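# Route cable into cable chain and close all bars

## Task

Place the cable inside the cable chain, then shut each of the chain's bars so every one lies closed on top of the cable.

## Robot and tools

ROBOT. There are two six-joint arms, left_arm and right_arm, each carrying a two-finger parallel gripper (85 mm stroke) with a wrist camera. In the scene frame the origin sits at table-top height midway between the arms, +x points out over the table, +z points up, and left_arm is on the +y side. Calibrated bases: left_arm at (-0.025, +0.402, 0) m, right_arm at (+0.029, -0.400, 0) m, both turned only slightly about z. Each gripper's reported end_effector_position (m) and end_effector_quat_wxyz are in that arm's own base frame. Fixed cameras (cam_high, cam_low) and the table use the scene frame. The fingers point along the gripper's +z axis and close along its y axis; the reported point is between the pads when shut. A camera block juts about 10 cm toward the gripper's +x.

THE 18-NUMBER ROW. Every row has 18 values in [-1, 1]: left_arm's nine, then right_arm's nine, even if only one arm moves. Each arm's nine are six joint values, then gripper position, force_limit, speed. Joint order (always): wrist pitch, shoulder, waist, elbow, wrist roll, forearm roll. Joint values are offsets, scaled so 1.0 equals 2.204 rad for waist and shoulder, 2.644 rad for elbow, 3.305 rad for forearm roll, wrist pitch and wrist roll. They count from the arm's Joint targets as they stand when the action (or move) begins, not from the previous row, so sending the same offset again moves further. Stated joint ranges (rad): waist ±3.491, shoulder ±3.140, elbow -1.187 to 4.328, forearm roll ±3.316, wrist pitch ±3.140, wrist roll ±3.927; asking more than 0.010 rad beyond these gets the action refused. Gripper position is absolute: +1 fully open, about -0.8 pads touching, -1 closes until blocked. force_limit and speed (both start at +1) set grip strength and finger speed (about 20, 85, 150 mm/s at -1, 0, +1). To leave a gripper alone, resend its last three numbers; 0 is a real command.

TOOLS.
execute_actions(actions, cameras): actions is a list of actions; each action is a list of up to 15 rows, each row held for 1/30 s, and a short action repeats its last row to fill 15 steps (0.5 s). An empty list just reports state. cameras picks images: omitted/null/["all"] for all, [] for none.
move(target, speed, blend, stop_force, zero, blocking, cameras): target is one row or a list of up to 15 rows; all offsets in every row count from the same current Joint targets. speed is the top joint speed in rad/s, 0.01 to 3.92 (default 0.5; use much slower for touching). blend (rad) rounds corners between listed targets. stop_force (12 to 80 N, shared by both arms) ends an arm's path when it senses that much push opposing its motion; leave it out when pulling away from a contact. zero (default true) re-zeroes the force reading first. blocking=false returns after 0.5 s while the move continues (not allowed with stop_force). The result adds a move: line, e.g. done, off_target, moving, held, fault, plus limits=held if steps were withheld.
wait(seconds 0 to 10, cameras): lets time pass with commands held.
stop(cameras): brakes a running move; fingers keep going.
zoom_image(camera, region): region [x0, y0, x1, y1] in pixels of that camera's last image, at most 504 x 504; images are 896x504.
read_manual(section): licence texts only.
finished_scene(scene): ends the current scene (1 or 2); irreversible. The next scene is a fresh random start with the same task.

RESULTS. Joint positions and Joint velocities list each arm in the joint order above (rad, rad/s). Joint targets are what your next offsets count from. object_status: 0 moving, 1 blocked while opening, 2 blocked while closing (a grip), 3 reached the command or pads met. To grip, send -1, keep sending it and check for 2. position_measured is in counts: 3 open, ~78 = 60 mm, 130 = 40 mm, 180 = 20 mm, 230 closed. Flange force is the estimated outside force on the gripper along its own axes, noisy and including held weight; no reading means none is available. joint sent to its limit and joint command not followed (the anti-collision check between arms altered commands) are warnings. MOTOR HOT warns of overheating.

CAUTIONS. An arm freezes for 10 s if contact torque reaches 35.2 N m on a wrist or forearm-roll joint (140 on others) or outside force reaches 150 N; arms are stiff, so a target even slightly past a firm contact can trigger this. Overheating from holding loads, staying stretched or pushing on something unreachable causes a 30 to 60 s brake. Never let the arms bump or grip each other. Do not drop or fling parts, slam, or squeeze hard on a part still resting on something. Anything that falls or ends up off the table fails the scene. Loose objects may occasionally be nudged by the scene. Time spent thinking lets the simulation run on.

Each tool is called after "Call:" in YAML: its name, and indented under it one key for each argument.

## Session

Scene 1 solved. Now scene 2.

Call:
execute_actions:
  actions: []

Scene clock: 0.00 s.
left_arm: end_effector_position=(+0.2442, +0.1888, +0.1444) position_measured=3 object_status=3 end_effector_quat_wxyz=(-0.060, +0.178, +0.982, +0.018) | right_arm: end_effector_position=(+0.7758, +0.1700, +0.2857) position_measured=3 object_status=3 end_effector_quat_wxyz=(-0.192, +0.644, +0.453, +0.586)
Joint names: [wrist pitch, shoulder, waist, elbow, wrist roll, forearm roll]
Joint positions: left_arm=[-1.334 -0.274 0.955 -0.531 -1.283 -0.128] | right_arm=[-0.995 0.485 -0.08 0.342 -1.259 -1.375]
Joint velocities: within noise
Flange force (N): no reading
Joint targets: left_arm=[-1.334 -0.274 0.955 -0.531 -1.283 -0.128] | right_arm=[-0.995 0.485 -0.080 0.342 -1.259 -1.375]
Tool commands: left_gripper/position=+1.0 left_gripper/force_limit=+1.0 left_gripper/speed=+1.0 right_gripper/position=+1.0 right_gripper/force_limit=+1.0 right_gripper/speed=+1.0
camera_calibration:
cam_left_wrist: T_world_to_cam=[[0.379707, 0.922761, 0.0658446, -0.269981], [0.89545, -0.38448, 0.224378, -0.159], [0.232363, -0.0262372, -0.972275, 0.215065], [0, 0, 0, 1]] pos_world=[0.194917, 0.193638, 0.262555]
cam_right_wrist: T_world_to_cam=[[0.812243, -0.511492, 0.280423, -0.614301], [-0.0829495, -0.577132, -0.812427, 0.417377], [0.577391, 0.636627, -0.5112, -0.280957], [0, 0, 0, 1]] pos_world=[0.695805, 0.105537, 0.367727]

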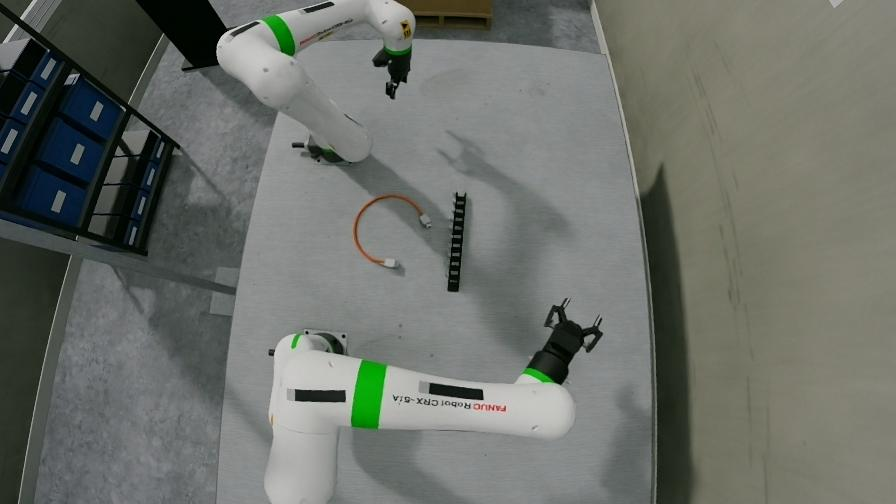

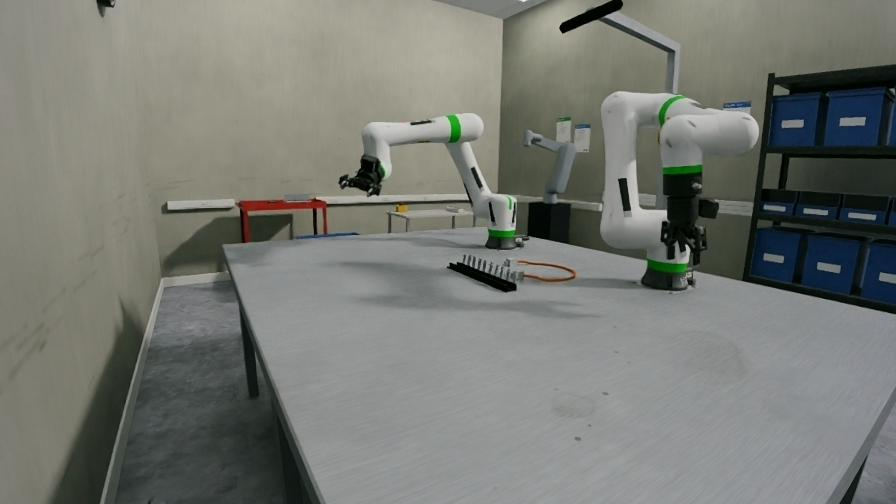

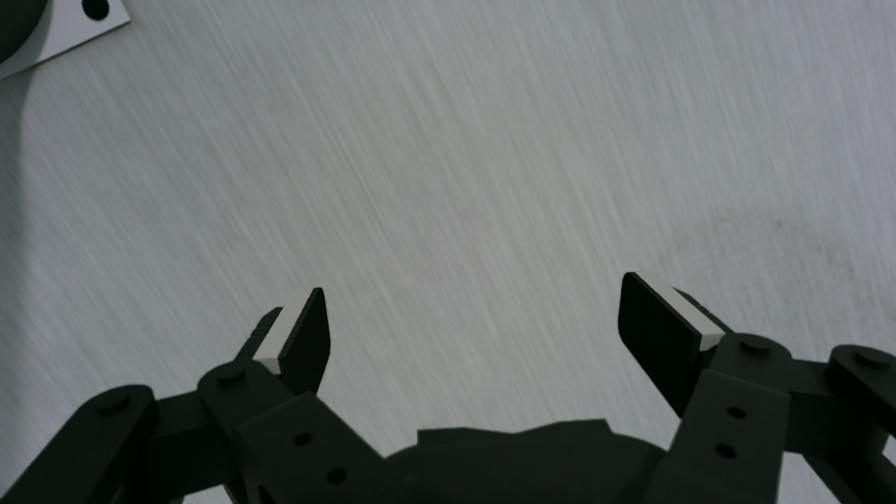

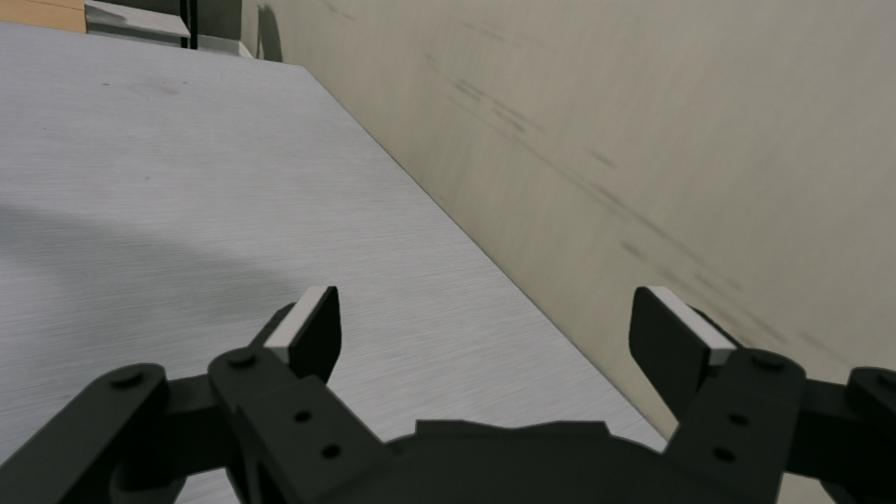

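Call:
zoom_image:
  camera: "cam_high"
  region: [320, 170, 500, 310]

Call:
zoom_image:
  camera: "cam_low"
  region: [430, 230, 610, 310]

Scaled by 2.800 from the camera's 896x504 image, which has a finer 1280x720 frame.

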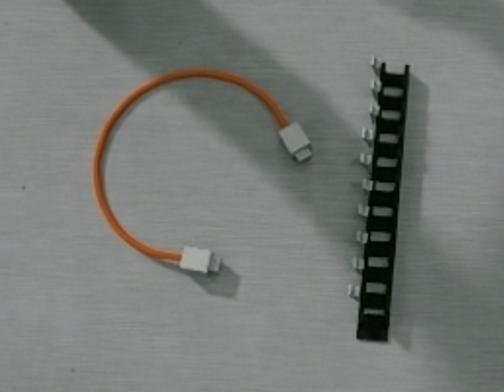

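Scaled by 2.800 from the camera's 896x504 image, which has a finer 1280x720 frame.

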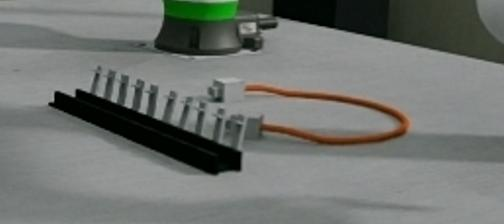

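Call:
move:
  target: [-0.0132,0.1164,-0.5763,0.1212,0.2718,0.0387,1,-0.5,0,-0.1205,-0.3018,0.7147,-0.2646,-0.1411,0.4160,1,-0.5,0]
  speed: 0.8
  cameras: ["cam_high","cam_left_wrist","cam_right_wrist"]

Scene clock: 75.77 s.
left_arm: end_effector_position=(+0.3543, -0.2523, +0.2000) position_measured=3 object_status=3 end_effector_quat_wxyz=(+0.000, +0.343, +0.939, +0.000) | right_arm: end_effector_position=(+0.1562, +0.3388, +0.2000) position_measured=3 object_status=3 end_effector_quat_wxyz=(+0.000, +0.115, +0.993, +0.000)
Joint names: [wrist pitch, shoulder, waist, elbow, wrist roll, forearm roll]
Joint positions: left_arm=[-1.377 -0.017 -0.315 -0.21 -0.384 0] | right_arm=[-1.393 -0.18 1.494 -0.358 -1.726 0]
Joint velocities: within noise
Flange force (N): left_arm=[-10.2 -1.4 2.4] | right_arm=[-3.2 -0.9 1.9]
Joint targets: left_arm=[-1.377 -0.017 -0.315 -0.210 -0.384 0.000] | right_arm=[-1.393 -0.180 1.495 -0.358 -1.726 0.000]
move: done
camera_calibration:
cam_left_wrist: T_world_to_cam=[[0.660625, 0.74868, 0.0552581, -0.0497938], [0.691127, -0.635277, 0.344625, -0.454504], [0.293118, -0.189478, -0.937113, 0.16218], [0, 0, 0, 1]] pos_world=[0.299478, -0.220727, 0.311366]
cam_right_wrist: T_world_to_cam=[[0.230895, 0.97296, -0.00608543, -0.355488], [0.927641, -0.218245, 0.303069, -0.108744], [0.293545, -0.0756222, -0.952949, 0.299522], [0, 0, 0, 1]] pos_world=[0.0950325, 0.344793, 0.316223]
Images, in order (width x height): cam_high 896x504, cam_left_wrist 896x504, cam_right_wrist 896x504.

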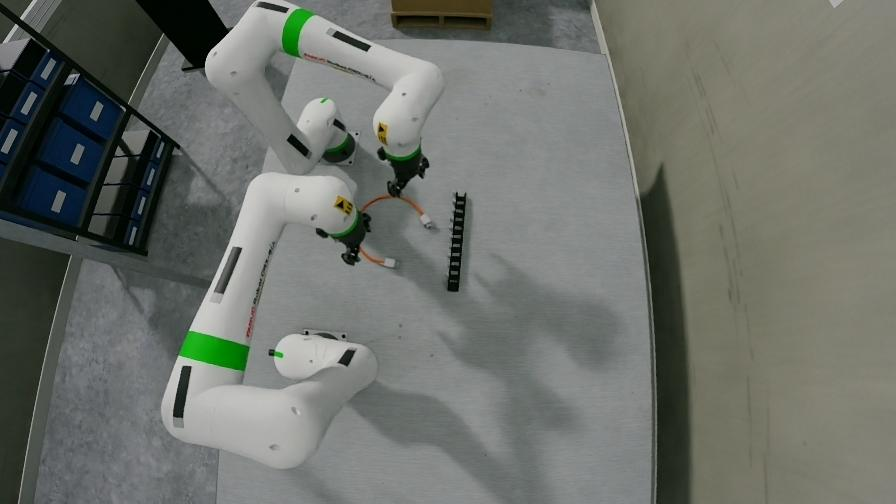

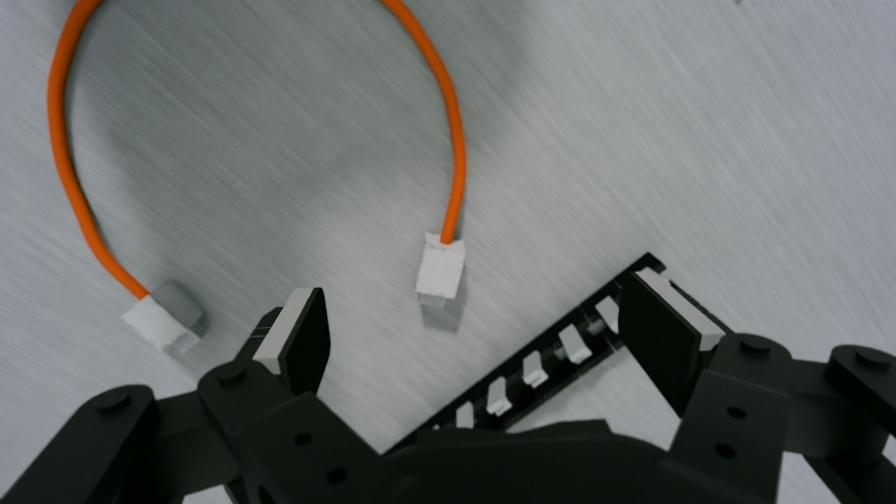

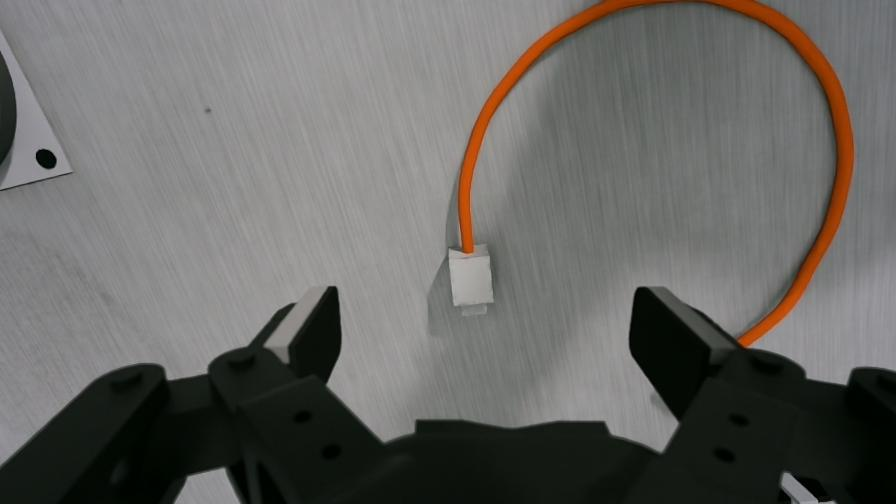

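Call:
move:
  target: [0.0726,0.0510,0.0020,-0.0485,-0.0682,0,0.1,-0.5,-1,0.0771,0.0344,-0.0082,-0.0677,0.0239,0,0.1,-0.5,-1]
  speed: 0.3
  cameras: ["cam_left_wrist","cam_right_wrist"]

Scene clock: 104.83 s.
left_arm: end_effector_position=(+0.3687, -0.2550, +0.1000) position_measured=117 object_status=0 end_effector_quat_wxyz=(+0.000, +0.444, +0.896, +0.000) | right_arm: end_effector_position=(+0.1621, +0.3339, +0.1002) position_measured=117 object_status=0 end_effector_quat_wxyz=(+0.000, +0.085, +0.996, +0.000)
Joint names: [wrist pitch, shoulder, waist, elbow, wrist roll, forearm roll]
Joint positions: left_arm=[-1.137 0.095 -0.311 -0.339 -0.61 0] | right_arm=[-1.138 -0.105 1.476 -0.537 -1.647 0]
Joint velocities: within noise
Flange force (N): left_arm=[-10.1 0.9 5.0] | right_arm=[-4.1 -1.6 1.6]
Joint targets: left_arm=[-1.137 0.095 -0.311 -0.339 -0.610 0.000] | right_arm=[-1.138 -0.105 1.476 -0.537 -1.647 0.000]
move: done
camera_calibration:
cam_left_wrist: T_world_to_cam=[[0.808715, 0.585629, 0.0549527, -0.147854], [0.535242, -0.771425, 0.34412, -0.408967], [0.243919, -0.248882, -0.937316, 0.0667931], [0, 0, 0, 1]] pos_world=[0.322176, -0.212277, 0.211465]
cam_right_wrist: T_world_to_cam=[[0.171178, 0.985222, -0.00601704, -0.347097], [0.939192, -0.161329, 0.303136, -0.105906], [0.297685, -0.0575413, -0.952928, 0.195615], [0, 0, 0, 1]] pos_world=[0.100649, 0.336137, 0.216423]
Images, in order (width x height): cam_left_wrist 896x504, cam_right_wrist 896x504.

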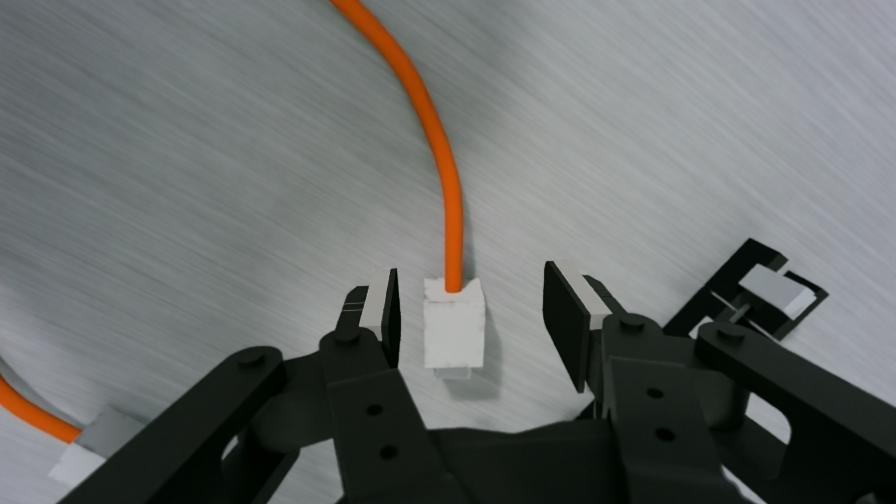

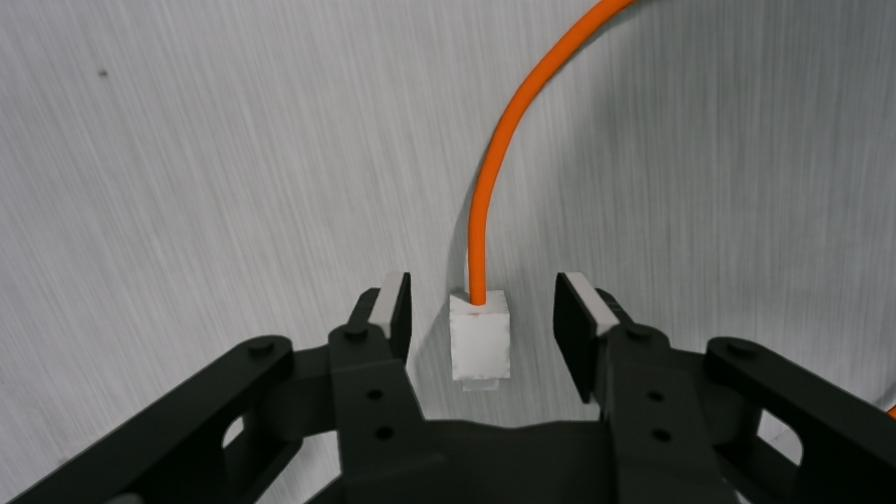

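Call:
move:
  target: [0.0564,0.0450,0,-0.0329,0.0003,0,0.1,-0.5,-1,0.0634,0.0541,0,-0.0344,0.0093,0,0.1,-0.5,-1]
  speed: 0.15
  cameras: ["cam_left_wrist","cam_right_wrist"]

Scene clock: 135.53 s.
left_arm: end_effector_position=(+0.3688, -0.2551, +0.0251) position_measured=117 object_status=3 end_effector_quat_wxyz=(+0.000, +0.444, +0.896, +0.000) | right_arm: end_effector_position=(+0.1623, +0.3363, +0.0249) position_measured=117 object_status=3 end_effector_quat_wxyz=(+0.000, +0.070, +0.998, +0.000)
Joint names: [wrist pitch, shoulder, waist, elbow, wrist roll, forearm roll]
Joint positions: left_arm=[-0.951 0.194 -0.311 -0.426 -0.609 0] | right_arm=[-0.929 0.015 1.476 -0.628 -1.616 0]
Joint velocities: within noise
Flange force (N): left_arm=[-10.1 0.2 6.9] | right_arm=[-4.4 -1.1 0.8]
Joint targets: left_arm=[-0.951 0.194 -0.311 -0.426 -0.609 0.000] | right_arm=[-0.929 0.015 1.476 -0.628 -1.616 0.000]
move: done
camera_calibration:
cam_left_wrist: T_world_to_cam=[[0.808102, 0.586463, 0.0550622, -0.143374], [0.535944, -0.770824, 0.344374, -0.383291], [0.244406, -0.248779, -0.937216, -0.00365422], [0, 0, 0, 1]] pos_world=[0.322177, -0.212276, 0.136465]
cam_right_wrist: T_world_to_cam=[[0.140871, 0.990006, -0.00656617, -0.34663], [0.943706, -0.132272, 0.30319, -0.093478], [0.299291, -0.0489071, -0.952908, 0.120742], [0, 0, 0, 1]] pos_world=[0.100909, 0.336707, 0.141122]
Images, in order (width x height): cam_left_wrist 896x504, cam_right_wrist 896x504.

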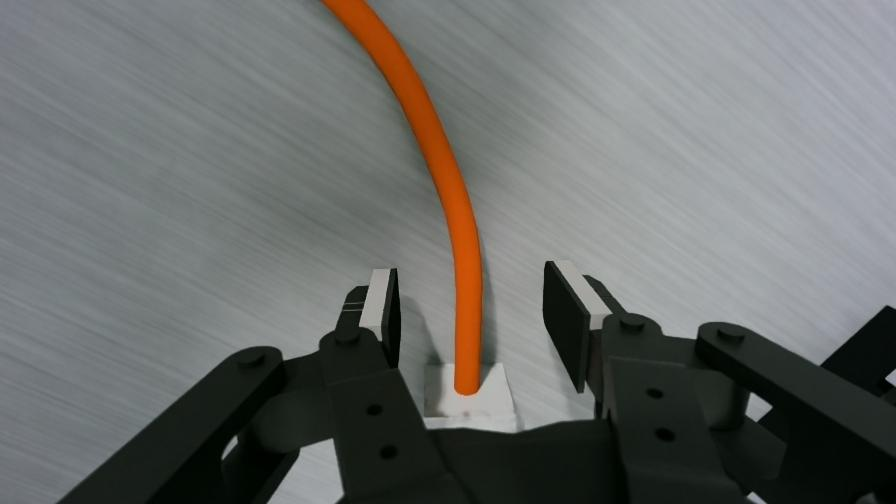

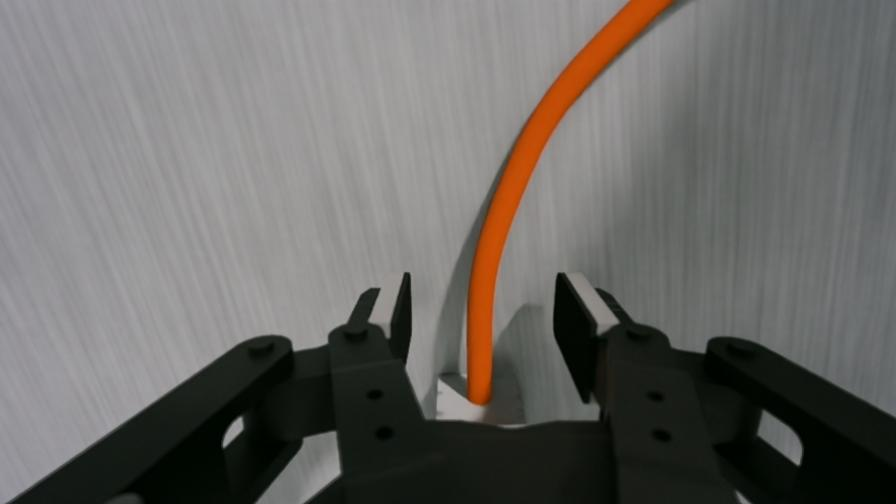

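Call:
move:
  target: [0,0,0,0,0,0,-1,-0.5,-1,0,0,0,0,0,0,-1,-0.5,-1]
  cameras: ["cam_left_wrist","cam_right_wrist"]

Scene clock: 140.10 s.
left_arm: end_effector_position=(+0.3688, -0.2551, +0.0251) position_measured=212 object_status=0 end_effector_quat_wxyz=(+0.000, +0.444, +0.896, +0.000) | right_arm: end_effector_position=(+0.1623, +0.3363, +0.0249) position_measured=212 object_status=0 end_effector_quat_wxyz=(+0.000, +0.070, +0.998, +0.000)
Joint names: [wrist pitch, shoulder, waist, elbow, wrist roll, forearm roll]
Joint positions: left_arm=[-0.951 0.194 -0.311 -0.426 -0.609 0] | right_arm=[-0.929 0.015 1.476 -0.628 -1.616 0]
Joint velocities: within noise
Flange force (N): left_arm=[-10.2 0.0 6.5] | right_arm=[-4.6 -0.4 1.1]
Joint targets: left_arm=[-0.951 0.194 -0.311 -0.426 -0.609 0.000] | right_arm=[-0.929 0.015 1.476 -0.628 -1.616 0.000]
move: done
camera_calibration:
cam_left_wrist: T_world_to_cam=[[0.808102, 0.586463, 0.0550622, -0.143374], [0.535944, -0.770824, 0.344374, -0.383291], [0.244406, -0.248779, -0.937216, -0.00365422], [0, 0, 0, 1]] pos_world=[0.322177, -0.212276, 0.136465]
cam_right_wrist: T_world_to_cam=[[0.140901, 0.990001, -0.00666031, -0.346619], [0.943702, -0.132272, 0.303202, -0.0934794], [0.29929, -0.0490068, -0.952903, 0.120775], [0, 0, 0, 1]] pos_world=[0.100909, 0.336707, 0.141122]
Images, in order (width x height): cam_left_wrist 896x504, cam_right_wrist 896x504.

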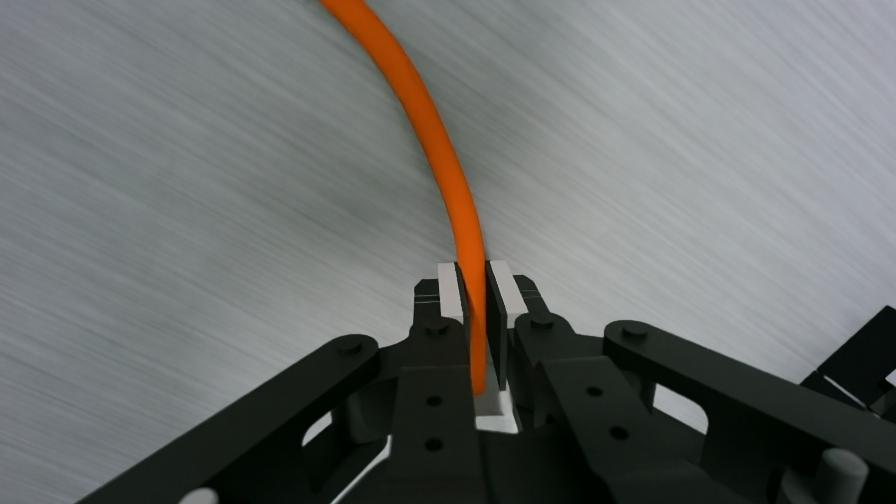

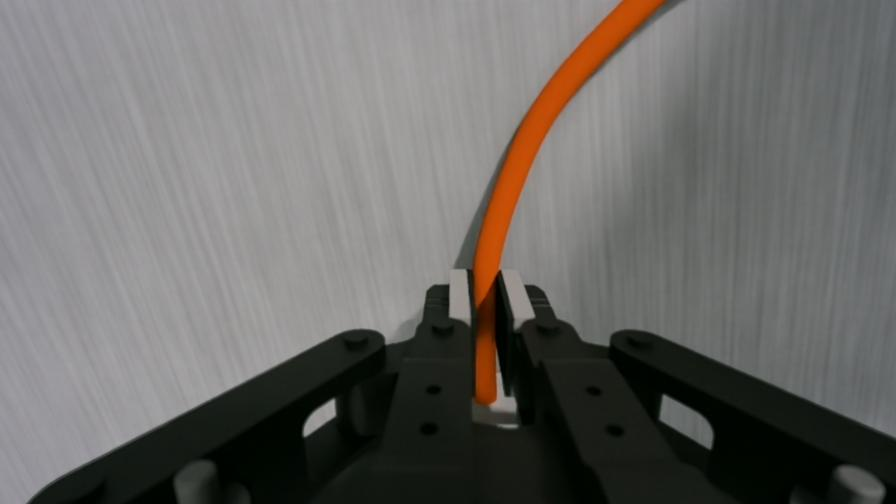

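Call:
move:
  target:
    - [-0.0563,-0.0449,0,0.0329,0,0,-1,-0.5,-1,-0.0630,-0.0512,0,0.0365,0,0,-1,-0.5,-1]
    - [-0.0704,-0.0721,0.0436,0.0280,0.2632,0,-1,-0.5,-1,-0.0814,-0.0841,-0.0418,0.0321,-0.1340,0,-1,-0.5,-1]
    - [-0.0705,-0.1059,0.0858,-0.0001,0.4726,0,-1,-0.5,-1,-0.0871,-0.1236,-0.1255,0.0062,-0.2153,0,-1,-0.5,-1]
    - [-0.0713,-0.1266,0.1059,-0.0163,0.6813,0,-1,-0.5,-1,-0.0875,-0.1261,-0.2161,0.0047,-0.3025,0,-1,-0.5,-1]
  speed: [0.15,0.4,0.4,0.35]
  blend: [0.02,0.05,0.05,0]

Scene clock: 226.03 s.
left_arm: end_effector_position=(+0.3529, -0.1578, +0.1200) position_measured=212 object_status=2 end_effector_quat_wxyz=(+0.000, +0.705, -0.709, +0.000) | right_arm: end_effector_position=(+0.2698, +0.1799, +0.1201) position_measured=212 object_status=2 end_effector_quat_wxyz=(+0.000, +0.723, +0.691, +0.000)
Joint names: [wrist pitch, shoulder, waist, elbow, wrist roll, forearm roll]
Joint positions: left_arm=[-1.187 -0.085 -0.077 -0.469 1.643 0] | right_arm=[-1.218 -0.263 1 -0.616 -2.616 0]
Joint velocities: within noise
Flange force (N): left_arm=[6.8 -8.0 5.0] | right_arm=[-4.3 3.0 2.5]
Joint targets: left_arm=[-1.187 -0.085 -0.077 -0.469 1.643 0.000] | right_arm=[-1.218 -0.263 1.000 -0.616 -2.616 0.000]
move: done
camera_calibration:
cam_left_wrist: T_world_to_cam=[[-0.998079, 0.0284622, 0.0550263, 0.356627], [0.0457195, 0.93778, 0.344207, 0.110089], [-0.0418056, 0.346062, -0.93728, 0.30832], [0, 0, 0, 1]] pos_world=[0.363798, -0.220087, 0.231465]
cam_right_wrist: T_world_to_cam=[[0.998894, -0.0466275, -0.00613061, -0.251329], [-0.0425864, -0.952125, 0.302729, 0.169187], [-0.0199526, -0.302133, -0.953057, 0.30332], [0, 0, 0, 1]] pos_world=[0.264308, 0.241011, 0.236323]

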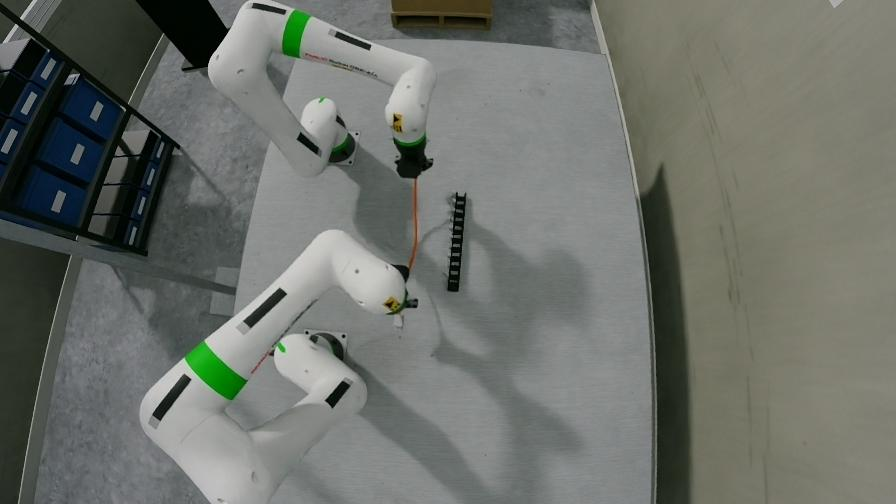

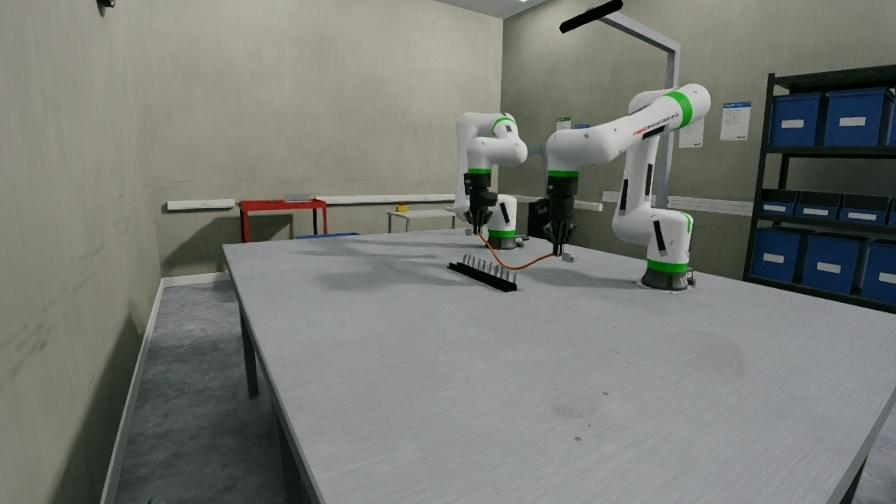

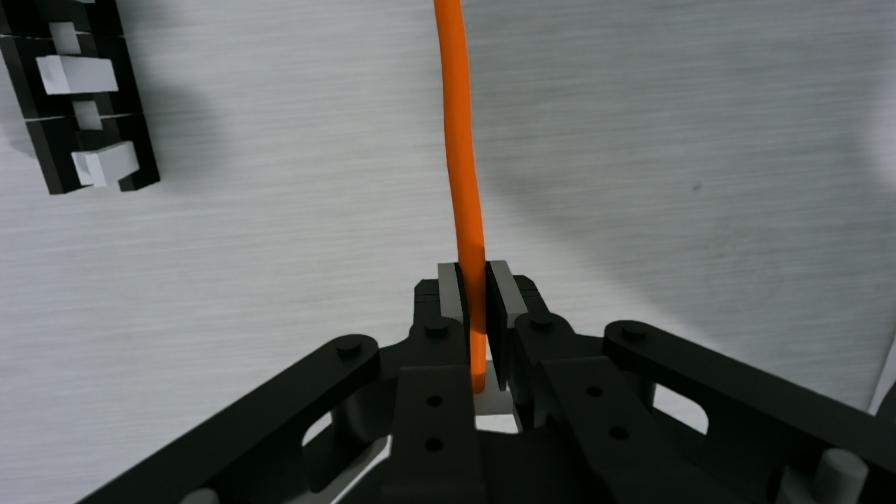

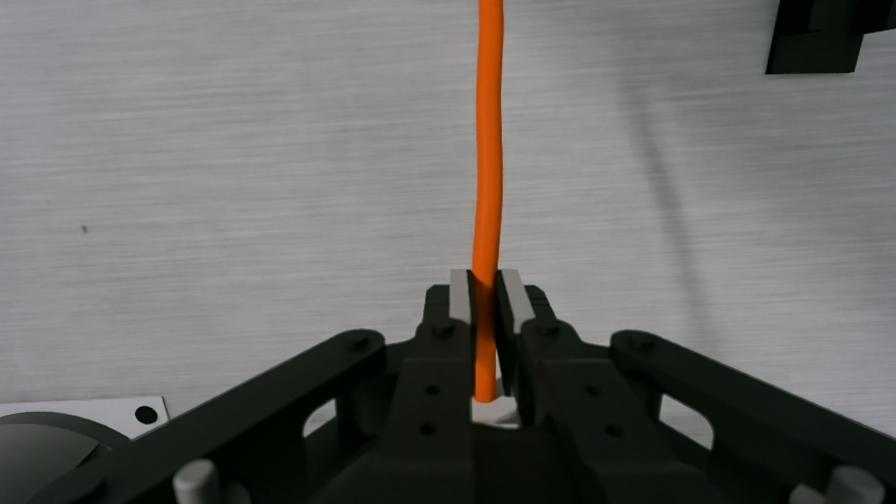

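Call:
zoom_image:
  camera: "cam_low"
  region: [440, 200, 620, 310]

Scaled by 2.800 from the camera's 896x504 image, which has a finer 1280x720 frame.

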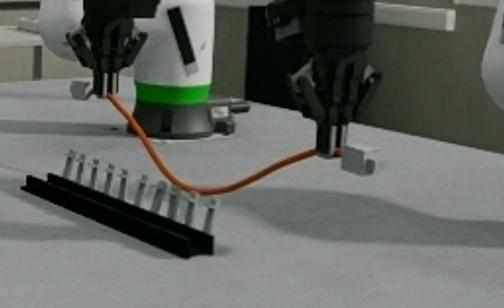

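Call:
move:
  target: [-0.0005,-0.0091,0.0210,-0.0069,-0.0143,0,-1,-0.5,-1,-0.0018,-0.0097,-0.0113,-0.0057,0.0076,0,-1,-0.5,-1]
  speed: 0.05
  cameras: ["cam_low"]

Call:
zoom_image:
  camera: "cam_low"
  region: [440, 200, 620, 310]

Scene clock: 248.03 s.
left_arm: end_effector_position=(+0.3520, -0.1411, +0.1200) position_measured=212 object_status=2 end_effector_quat_wxyz=(+0.000, +0.705, -0.709, +0.000) | right_arm: end_effector_position=(+0.2700, +0.1670, +0.1203) position_measured=212 object_status=2 end_effector_quat_wxyz=(+0.000, +0.723, +0.691, +0.000)
Joint names: [wrist pitch, shoulder, waist, elbow, wrist roll, forearm roll]
Joint positions: left_arm=[-1.188 -0.105 -0.031 -0.487 1.596 0] | right_arm=[-1.224 -0.285 0.975 -0.631 -2.591 0]
Joint velocities: within noise
Flange force (N): left_arm=[7.3 -8.2 4.7] | right_arm=[-4.1 3.3 2.6]
Joint targets: left_arm=[-1.188 -0.105 -0.031 -0.487 1.596 0.000] | right_arm=[-1.224 -0.285 0.975 -0.631 -2.591 0.000]
move: done
Images, in order (width x height): cam_low 896x504.

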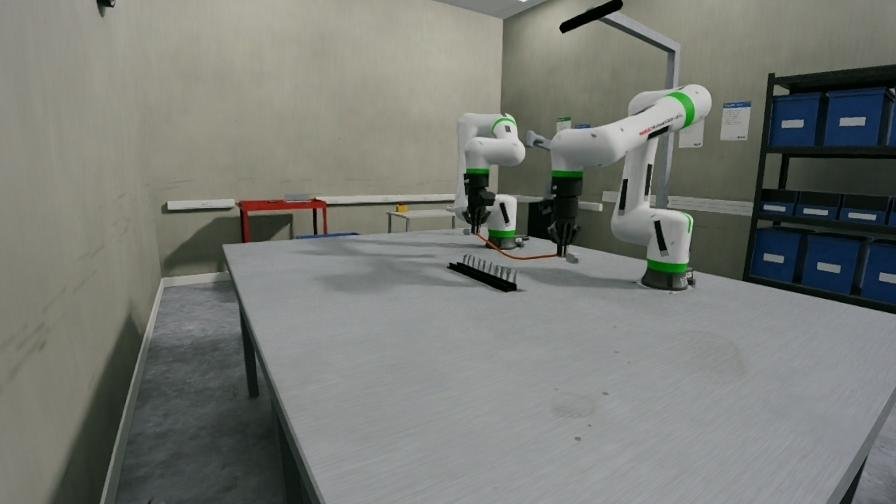

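Scaled by 2.800 from the camera's 896x504 image, which has a finer 1280x720 frame.

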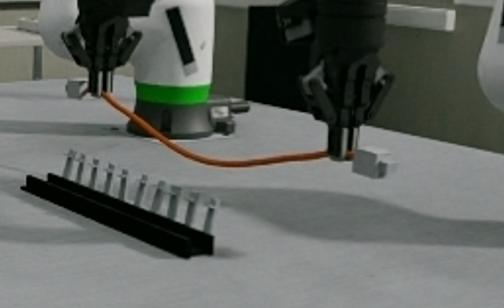

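Call:
move:
  target: [-0.0379,0.1624,0.0116,0.1824,-0.0077,0,-1,-0.5,-1,-0.0179,0.1534,-0.1412,0.1499,0.0942,0,-1,-0.5,-1]
  speed: 0.2

Scene clock: 283.83 s.
left_arm: end_effector_position=(+0.5176, -0.1330, +0.1599) position_measured=212 object_status=2 end_effector_quat_wxyz=(+0.000, +0.705, -0.709, +0.000) | right_arm: end_effector_position=(+0.4220, +0.1654, +0.1600) position_measured=212 object_status=2 end_effector_quat_wxyz=(+0.000, +0.723, +0.691, +0.000)
Joint names: [wrist pitch, shoulder, waist, elbow, wrist roll, forearm roll]
Joint positions: left_arm=[-1.314 0.253 -0.006 -0.005 1.571 0] | right_arm=[-1.283 0.053 0.664 -0.234 -2.279 0]
Joint velocities: within noise
Flange force (N): left_arm=[5.4 -11.0 4.0] | right_arm=[-3.8 0.5 3.7]
Joint targets: left_arm=[-1.314 0.253 -0.006 -0.005 1.571 0.000] | right_arm=[-1.283 0.053 0.664 -0.234 -2.279 0.000]
move: done
camera_calibration:
cam_left_wrist: T_world_to_cam=[[-0.99802, 0.0292882, 0.0556667, 0.51807], [0.0467206, 0.937708, 0.344269, 0.0650417], [-0.0421161, 0.346188, -0.937219, 0.344099], [0, 0, 0, 1]] pos_world=[0.528497, -0.195286, 0.271266]
cam_right_wrist: T_world_to_cam=[[0.998915, -0.0461562, -0.00627003, -0.403864], [-0.0420889, -0.952053, 0.303025, 0.149574], [-0.0199559, -0.302432, -0.952962, 0.340076], [0, 0, 0, 1]] pos_world=[0.416507, 0.226611, 0.276222]

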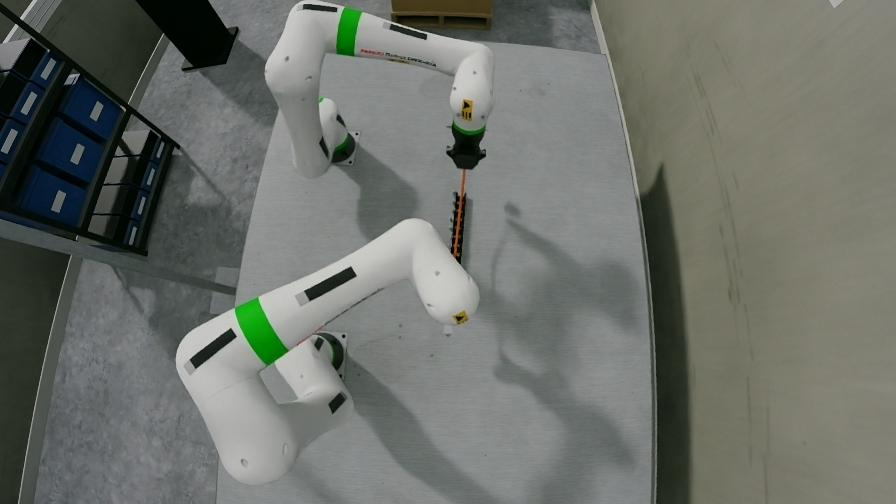

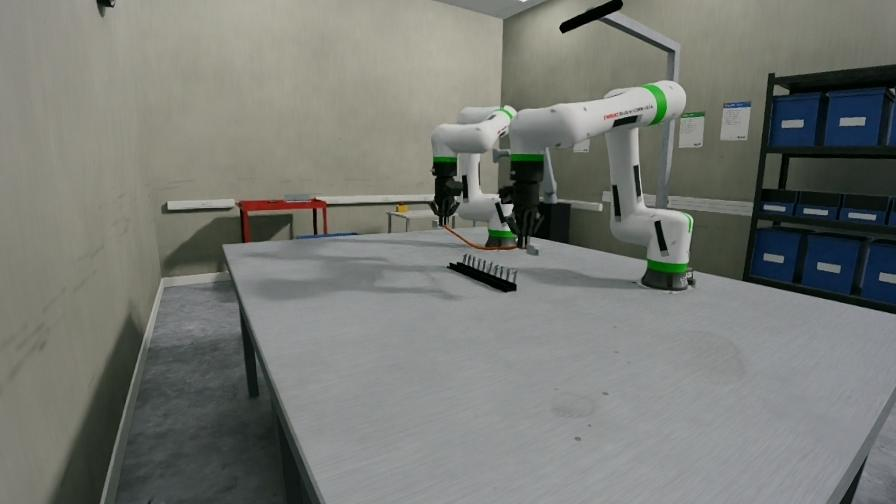

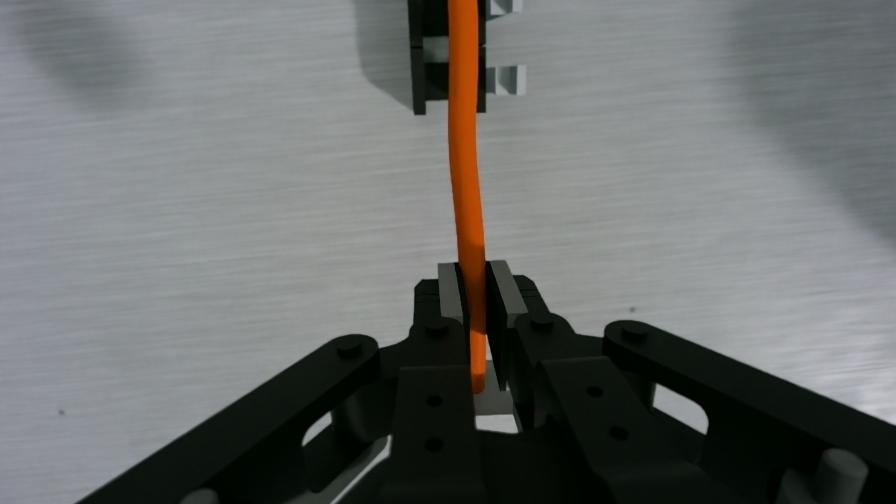

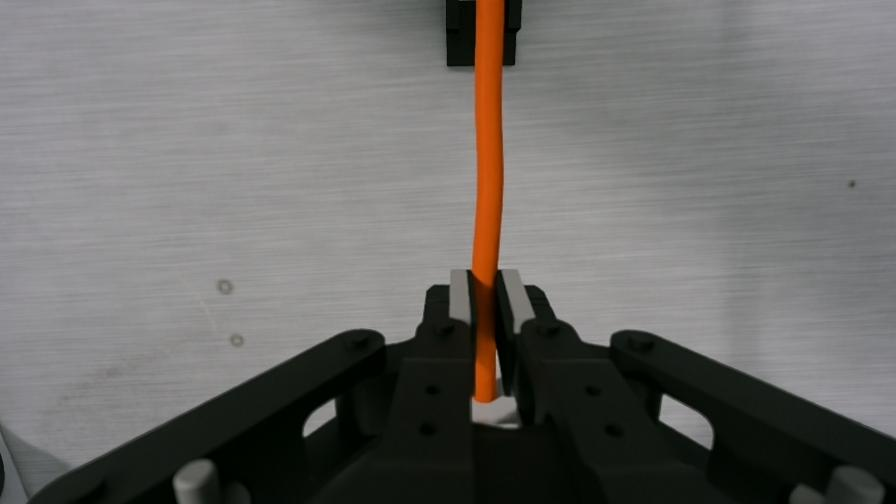

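Call:
move:
  target:
    - [0.0007,-0.0030,0.0106,-0.0030,-0.0071,0,-1,-0.5,-1,-0.0005,0.0105,0.0067,0.0091,-0.0048,0,-1,-0.5,-1]
    - [0.0618,0.0322,0.0106,-0.0499,-0.0071,0,-1,-0.5,-1,0.0650,0.0503,0.0067,-0.0396,-0.0048,0,-1,-0.5,-1]
  speed: [0.05,0.1]

Call:
zoom_image:
  camera: "cam_low"
  region: [400, 190, 580, 310]

Call:
zoom_image:
  camera: "cam_high"
  region: [390, 120, 530, 340]

Scene clock: 341.10 s.
left_arm: end_effector_position=(+0.5183, -0.1209, +0.0701) position_measured=212 object_status=2 end_effector_quat_wxyz=(+0.000, +0.705, -0.709, +0.000) | right_arm: end_effector_position=(+0.4268, +0.1775, +0.0697) position_measured=212 object_status=2 end_effector_quat_wxyz=(+0.000, +0.723, +0.691, +0.000)
Joint names: [wrist pitch, shoulder, waist, elbow, wrist roll, forearm roll]
Joint positions: left_arm=[-1.109 0.324 0.018 -0.136 1.547 0] | right_arm=[-1.068 0.164 0.679 -0.339 -2.295 0]
Joint velocities: within noise
Flange force (N): left_arm=[4.5 -10.1 6.5] | right_arm=[-2.7 1.7 2.2]
Joint targets: left_arm=[-1.109 0.324 0.018 -0.137 1.547 0.000] | right_arm=[-1.068 0.164 0.679 -0.339 -2.295 0.000]
move: done
camera_calibration:
cam_left_wrist: T_world_to_cam=[[-0.998092, 0.0293728, 0.0543074, 0.523518], [0.0463303, 0.937712, 0.344311, 0.0847871], [-0.0408113, 0.34617, -0.937284, 0.255087], [0, 0, 0, 1]] pos_world=[0.529001, -0.183186, 0.181465]
cam_right_wrist: T_world_to_cam=[[0.998858, -0.0472938, -0.00682662, -0.408368], [-0.0429945, -0.951863, 0.303493, 0.188911], [-0.0208513, -0.302853, -0.952809, 0.258228], [0, 0, 0, 1]] pos_world=[0.421408, 0.238709, 0.185921]

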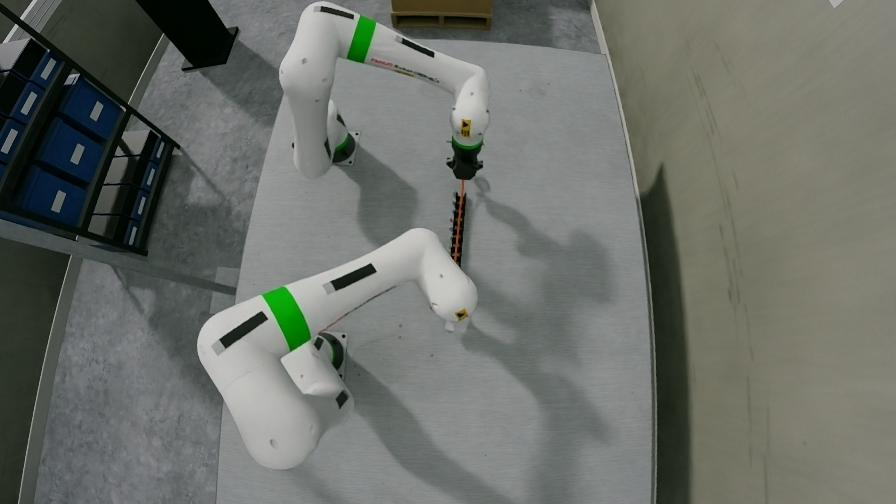

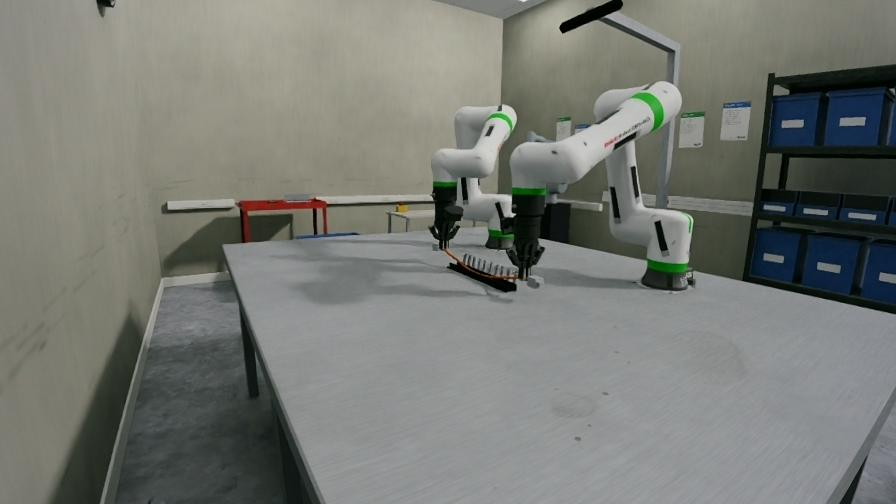

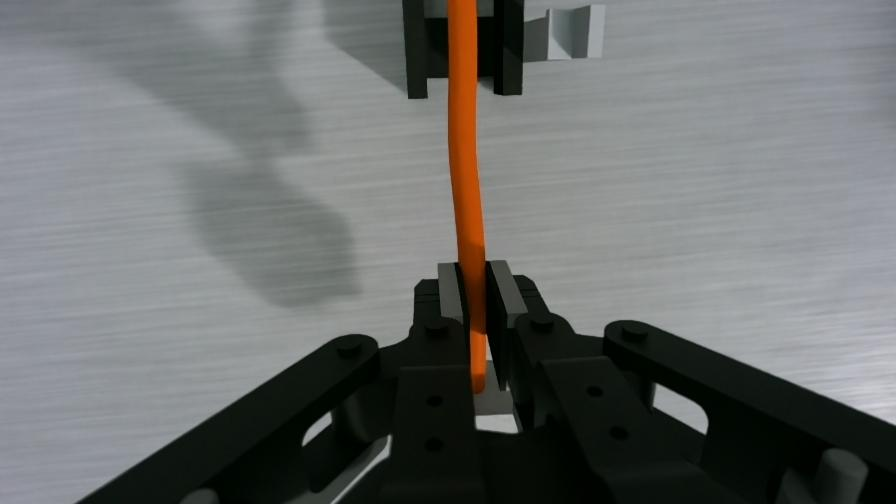

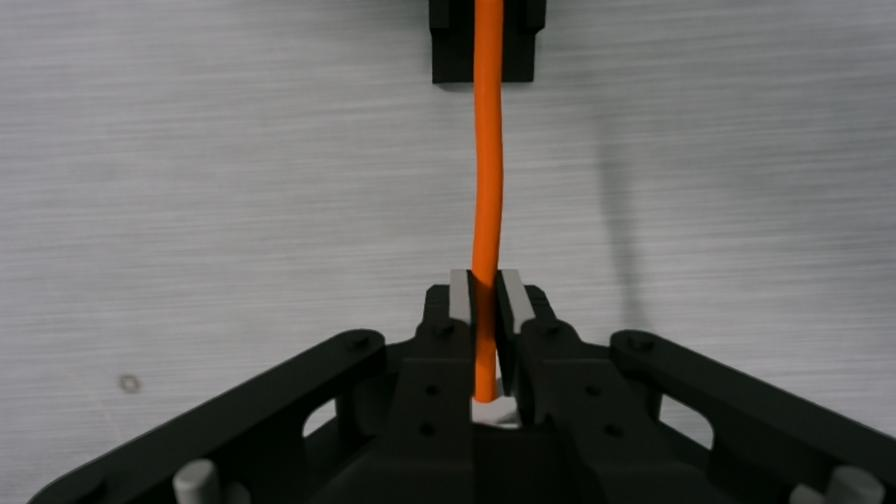

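Scaled by 2.800 from the camera's 896x504 image, which has a finer 1280x720 frame.

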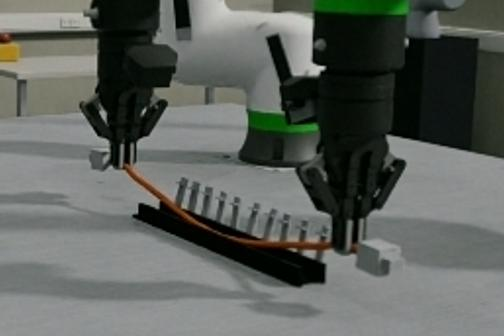

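Scaled by 2.291 from the camera's 896x504 image, which has a finer 1280x720 frame.

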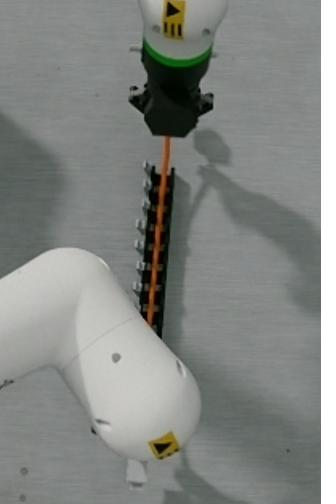

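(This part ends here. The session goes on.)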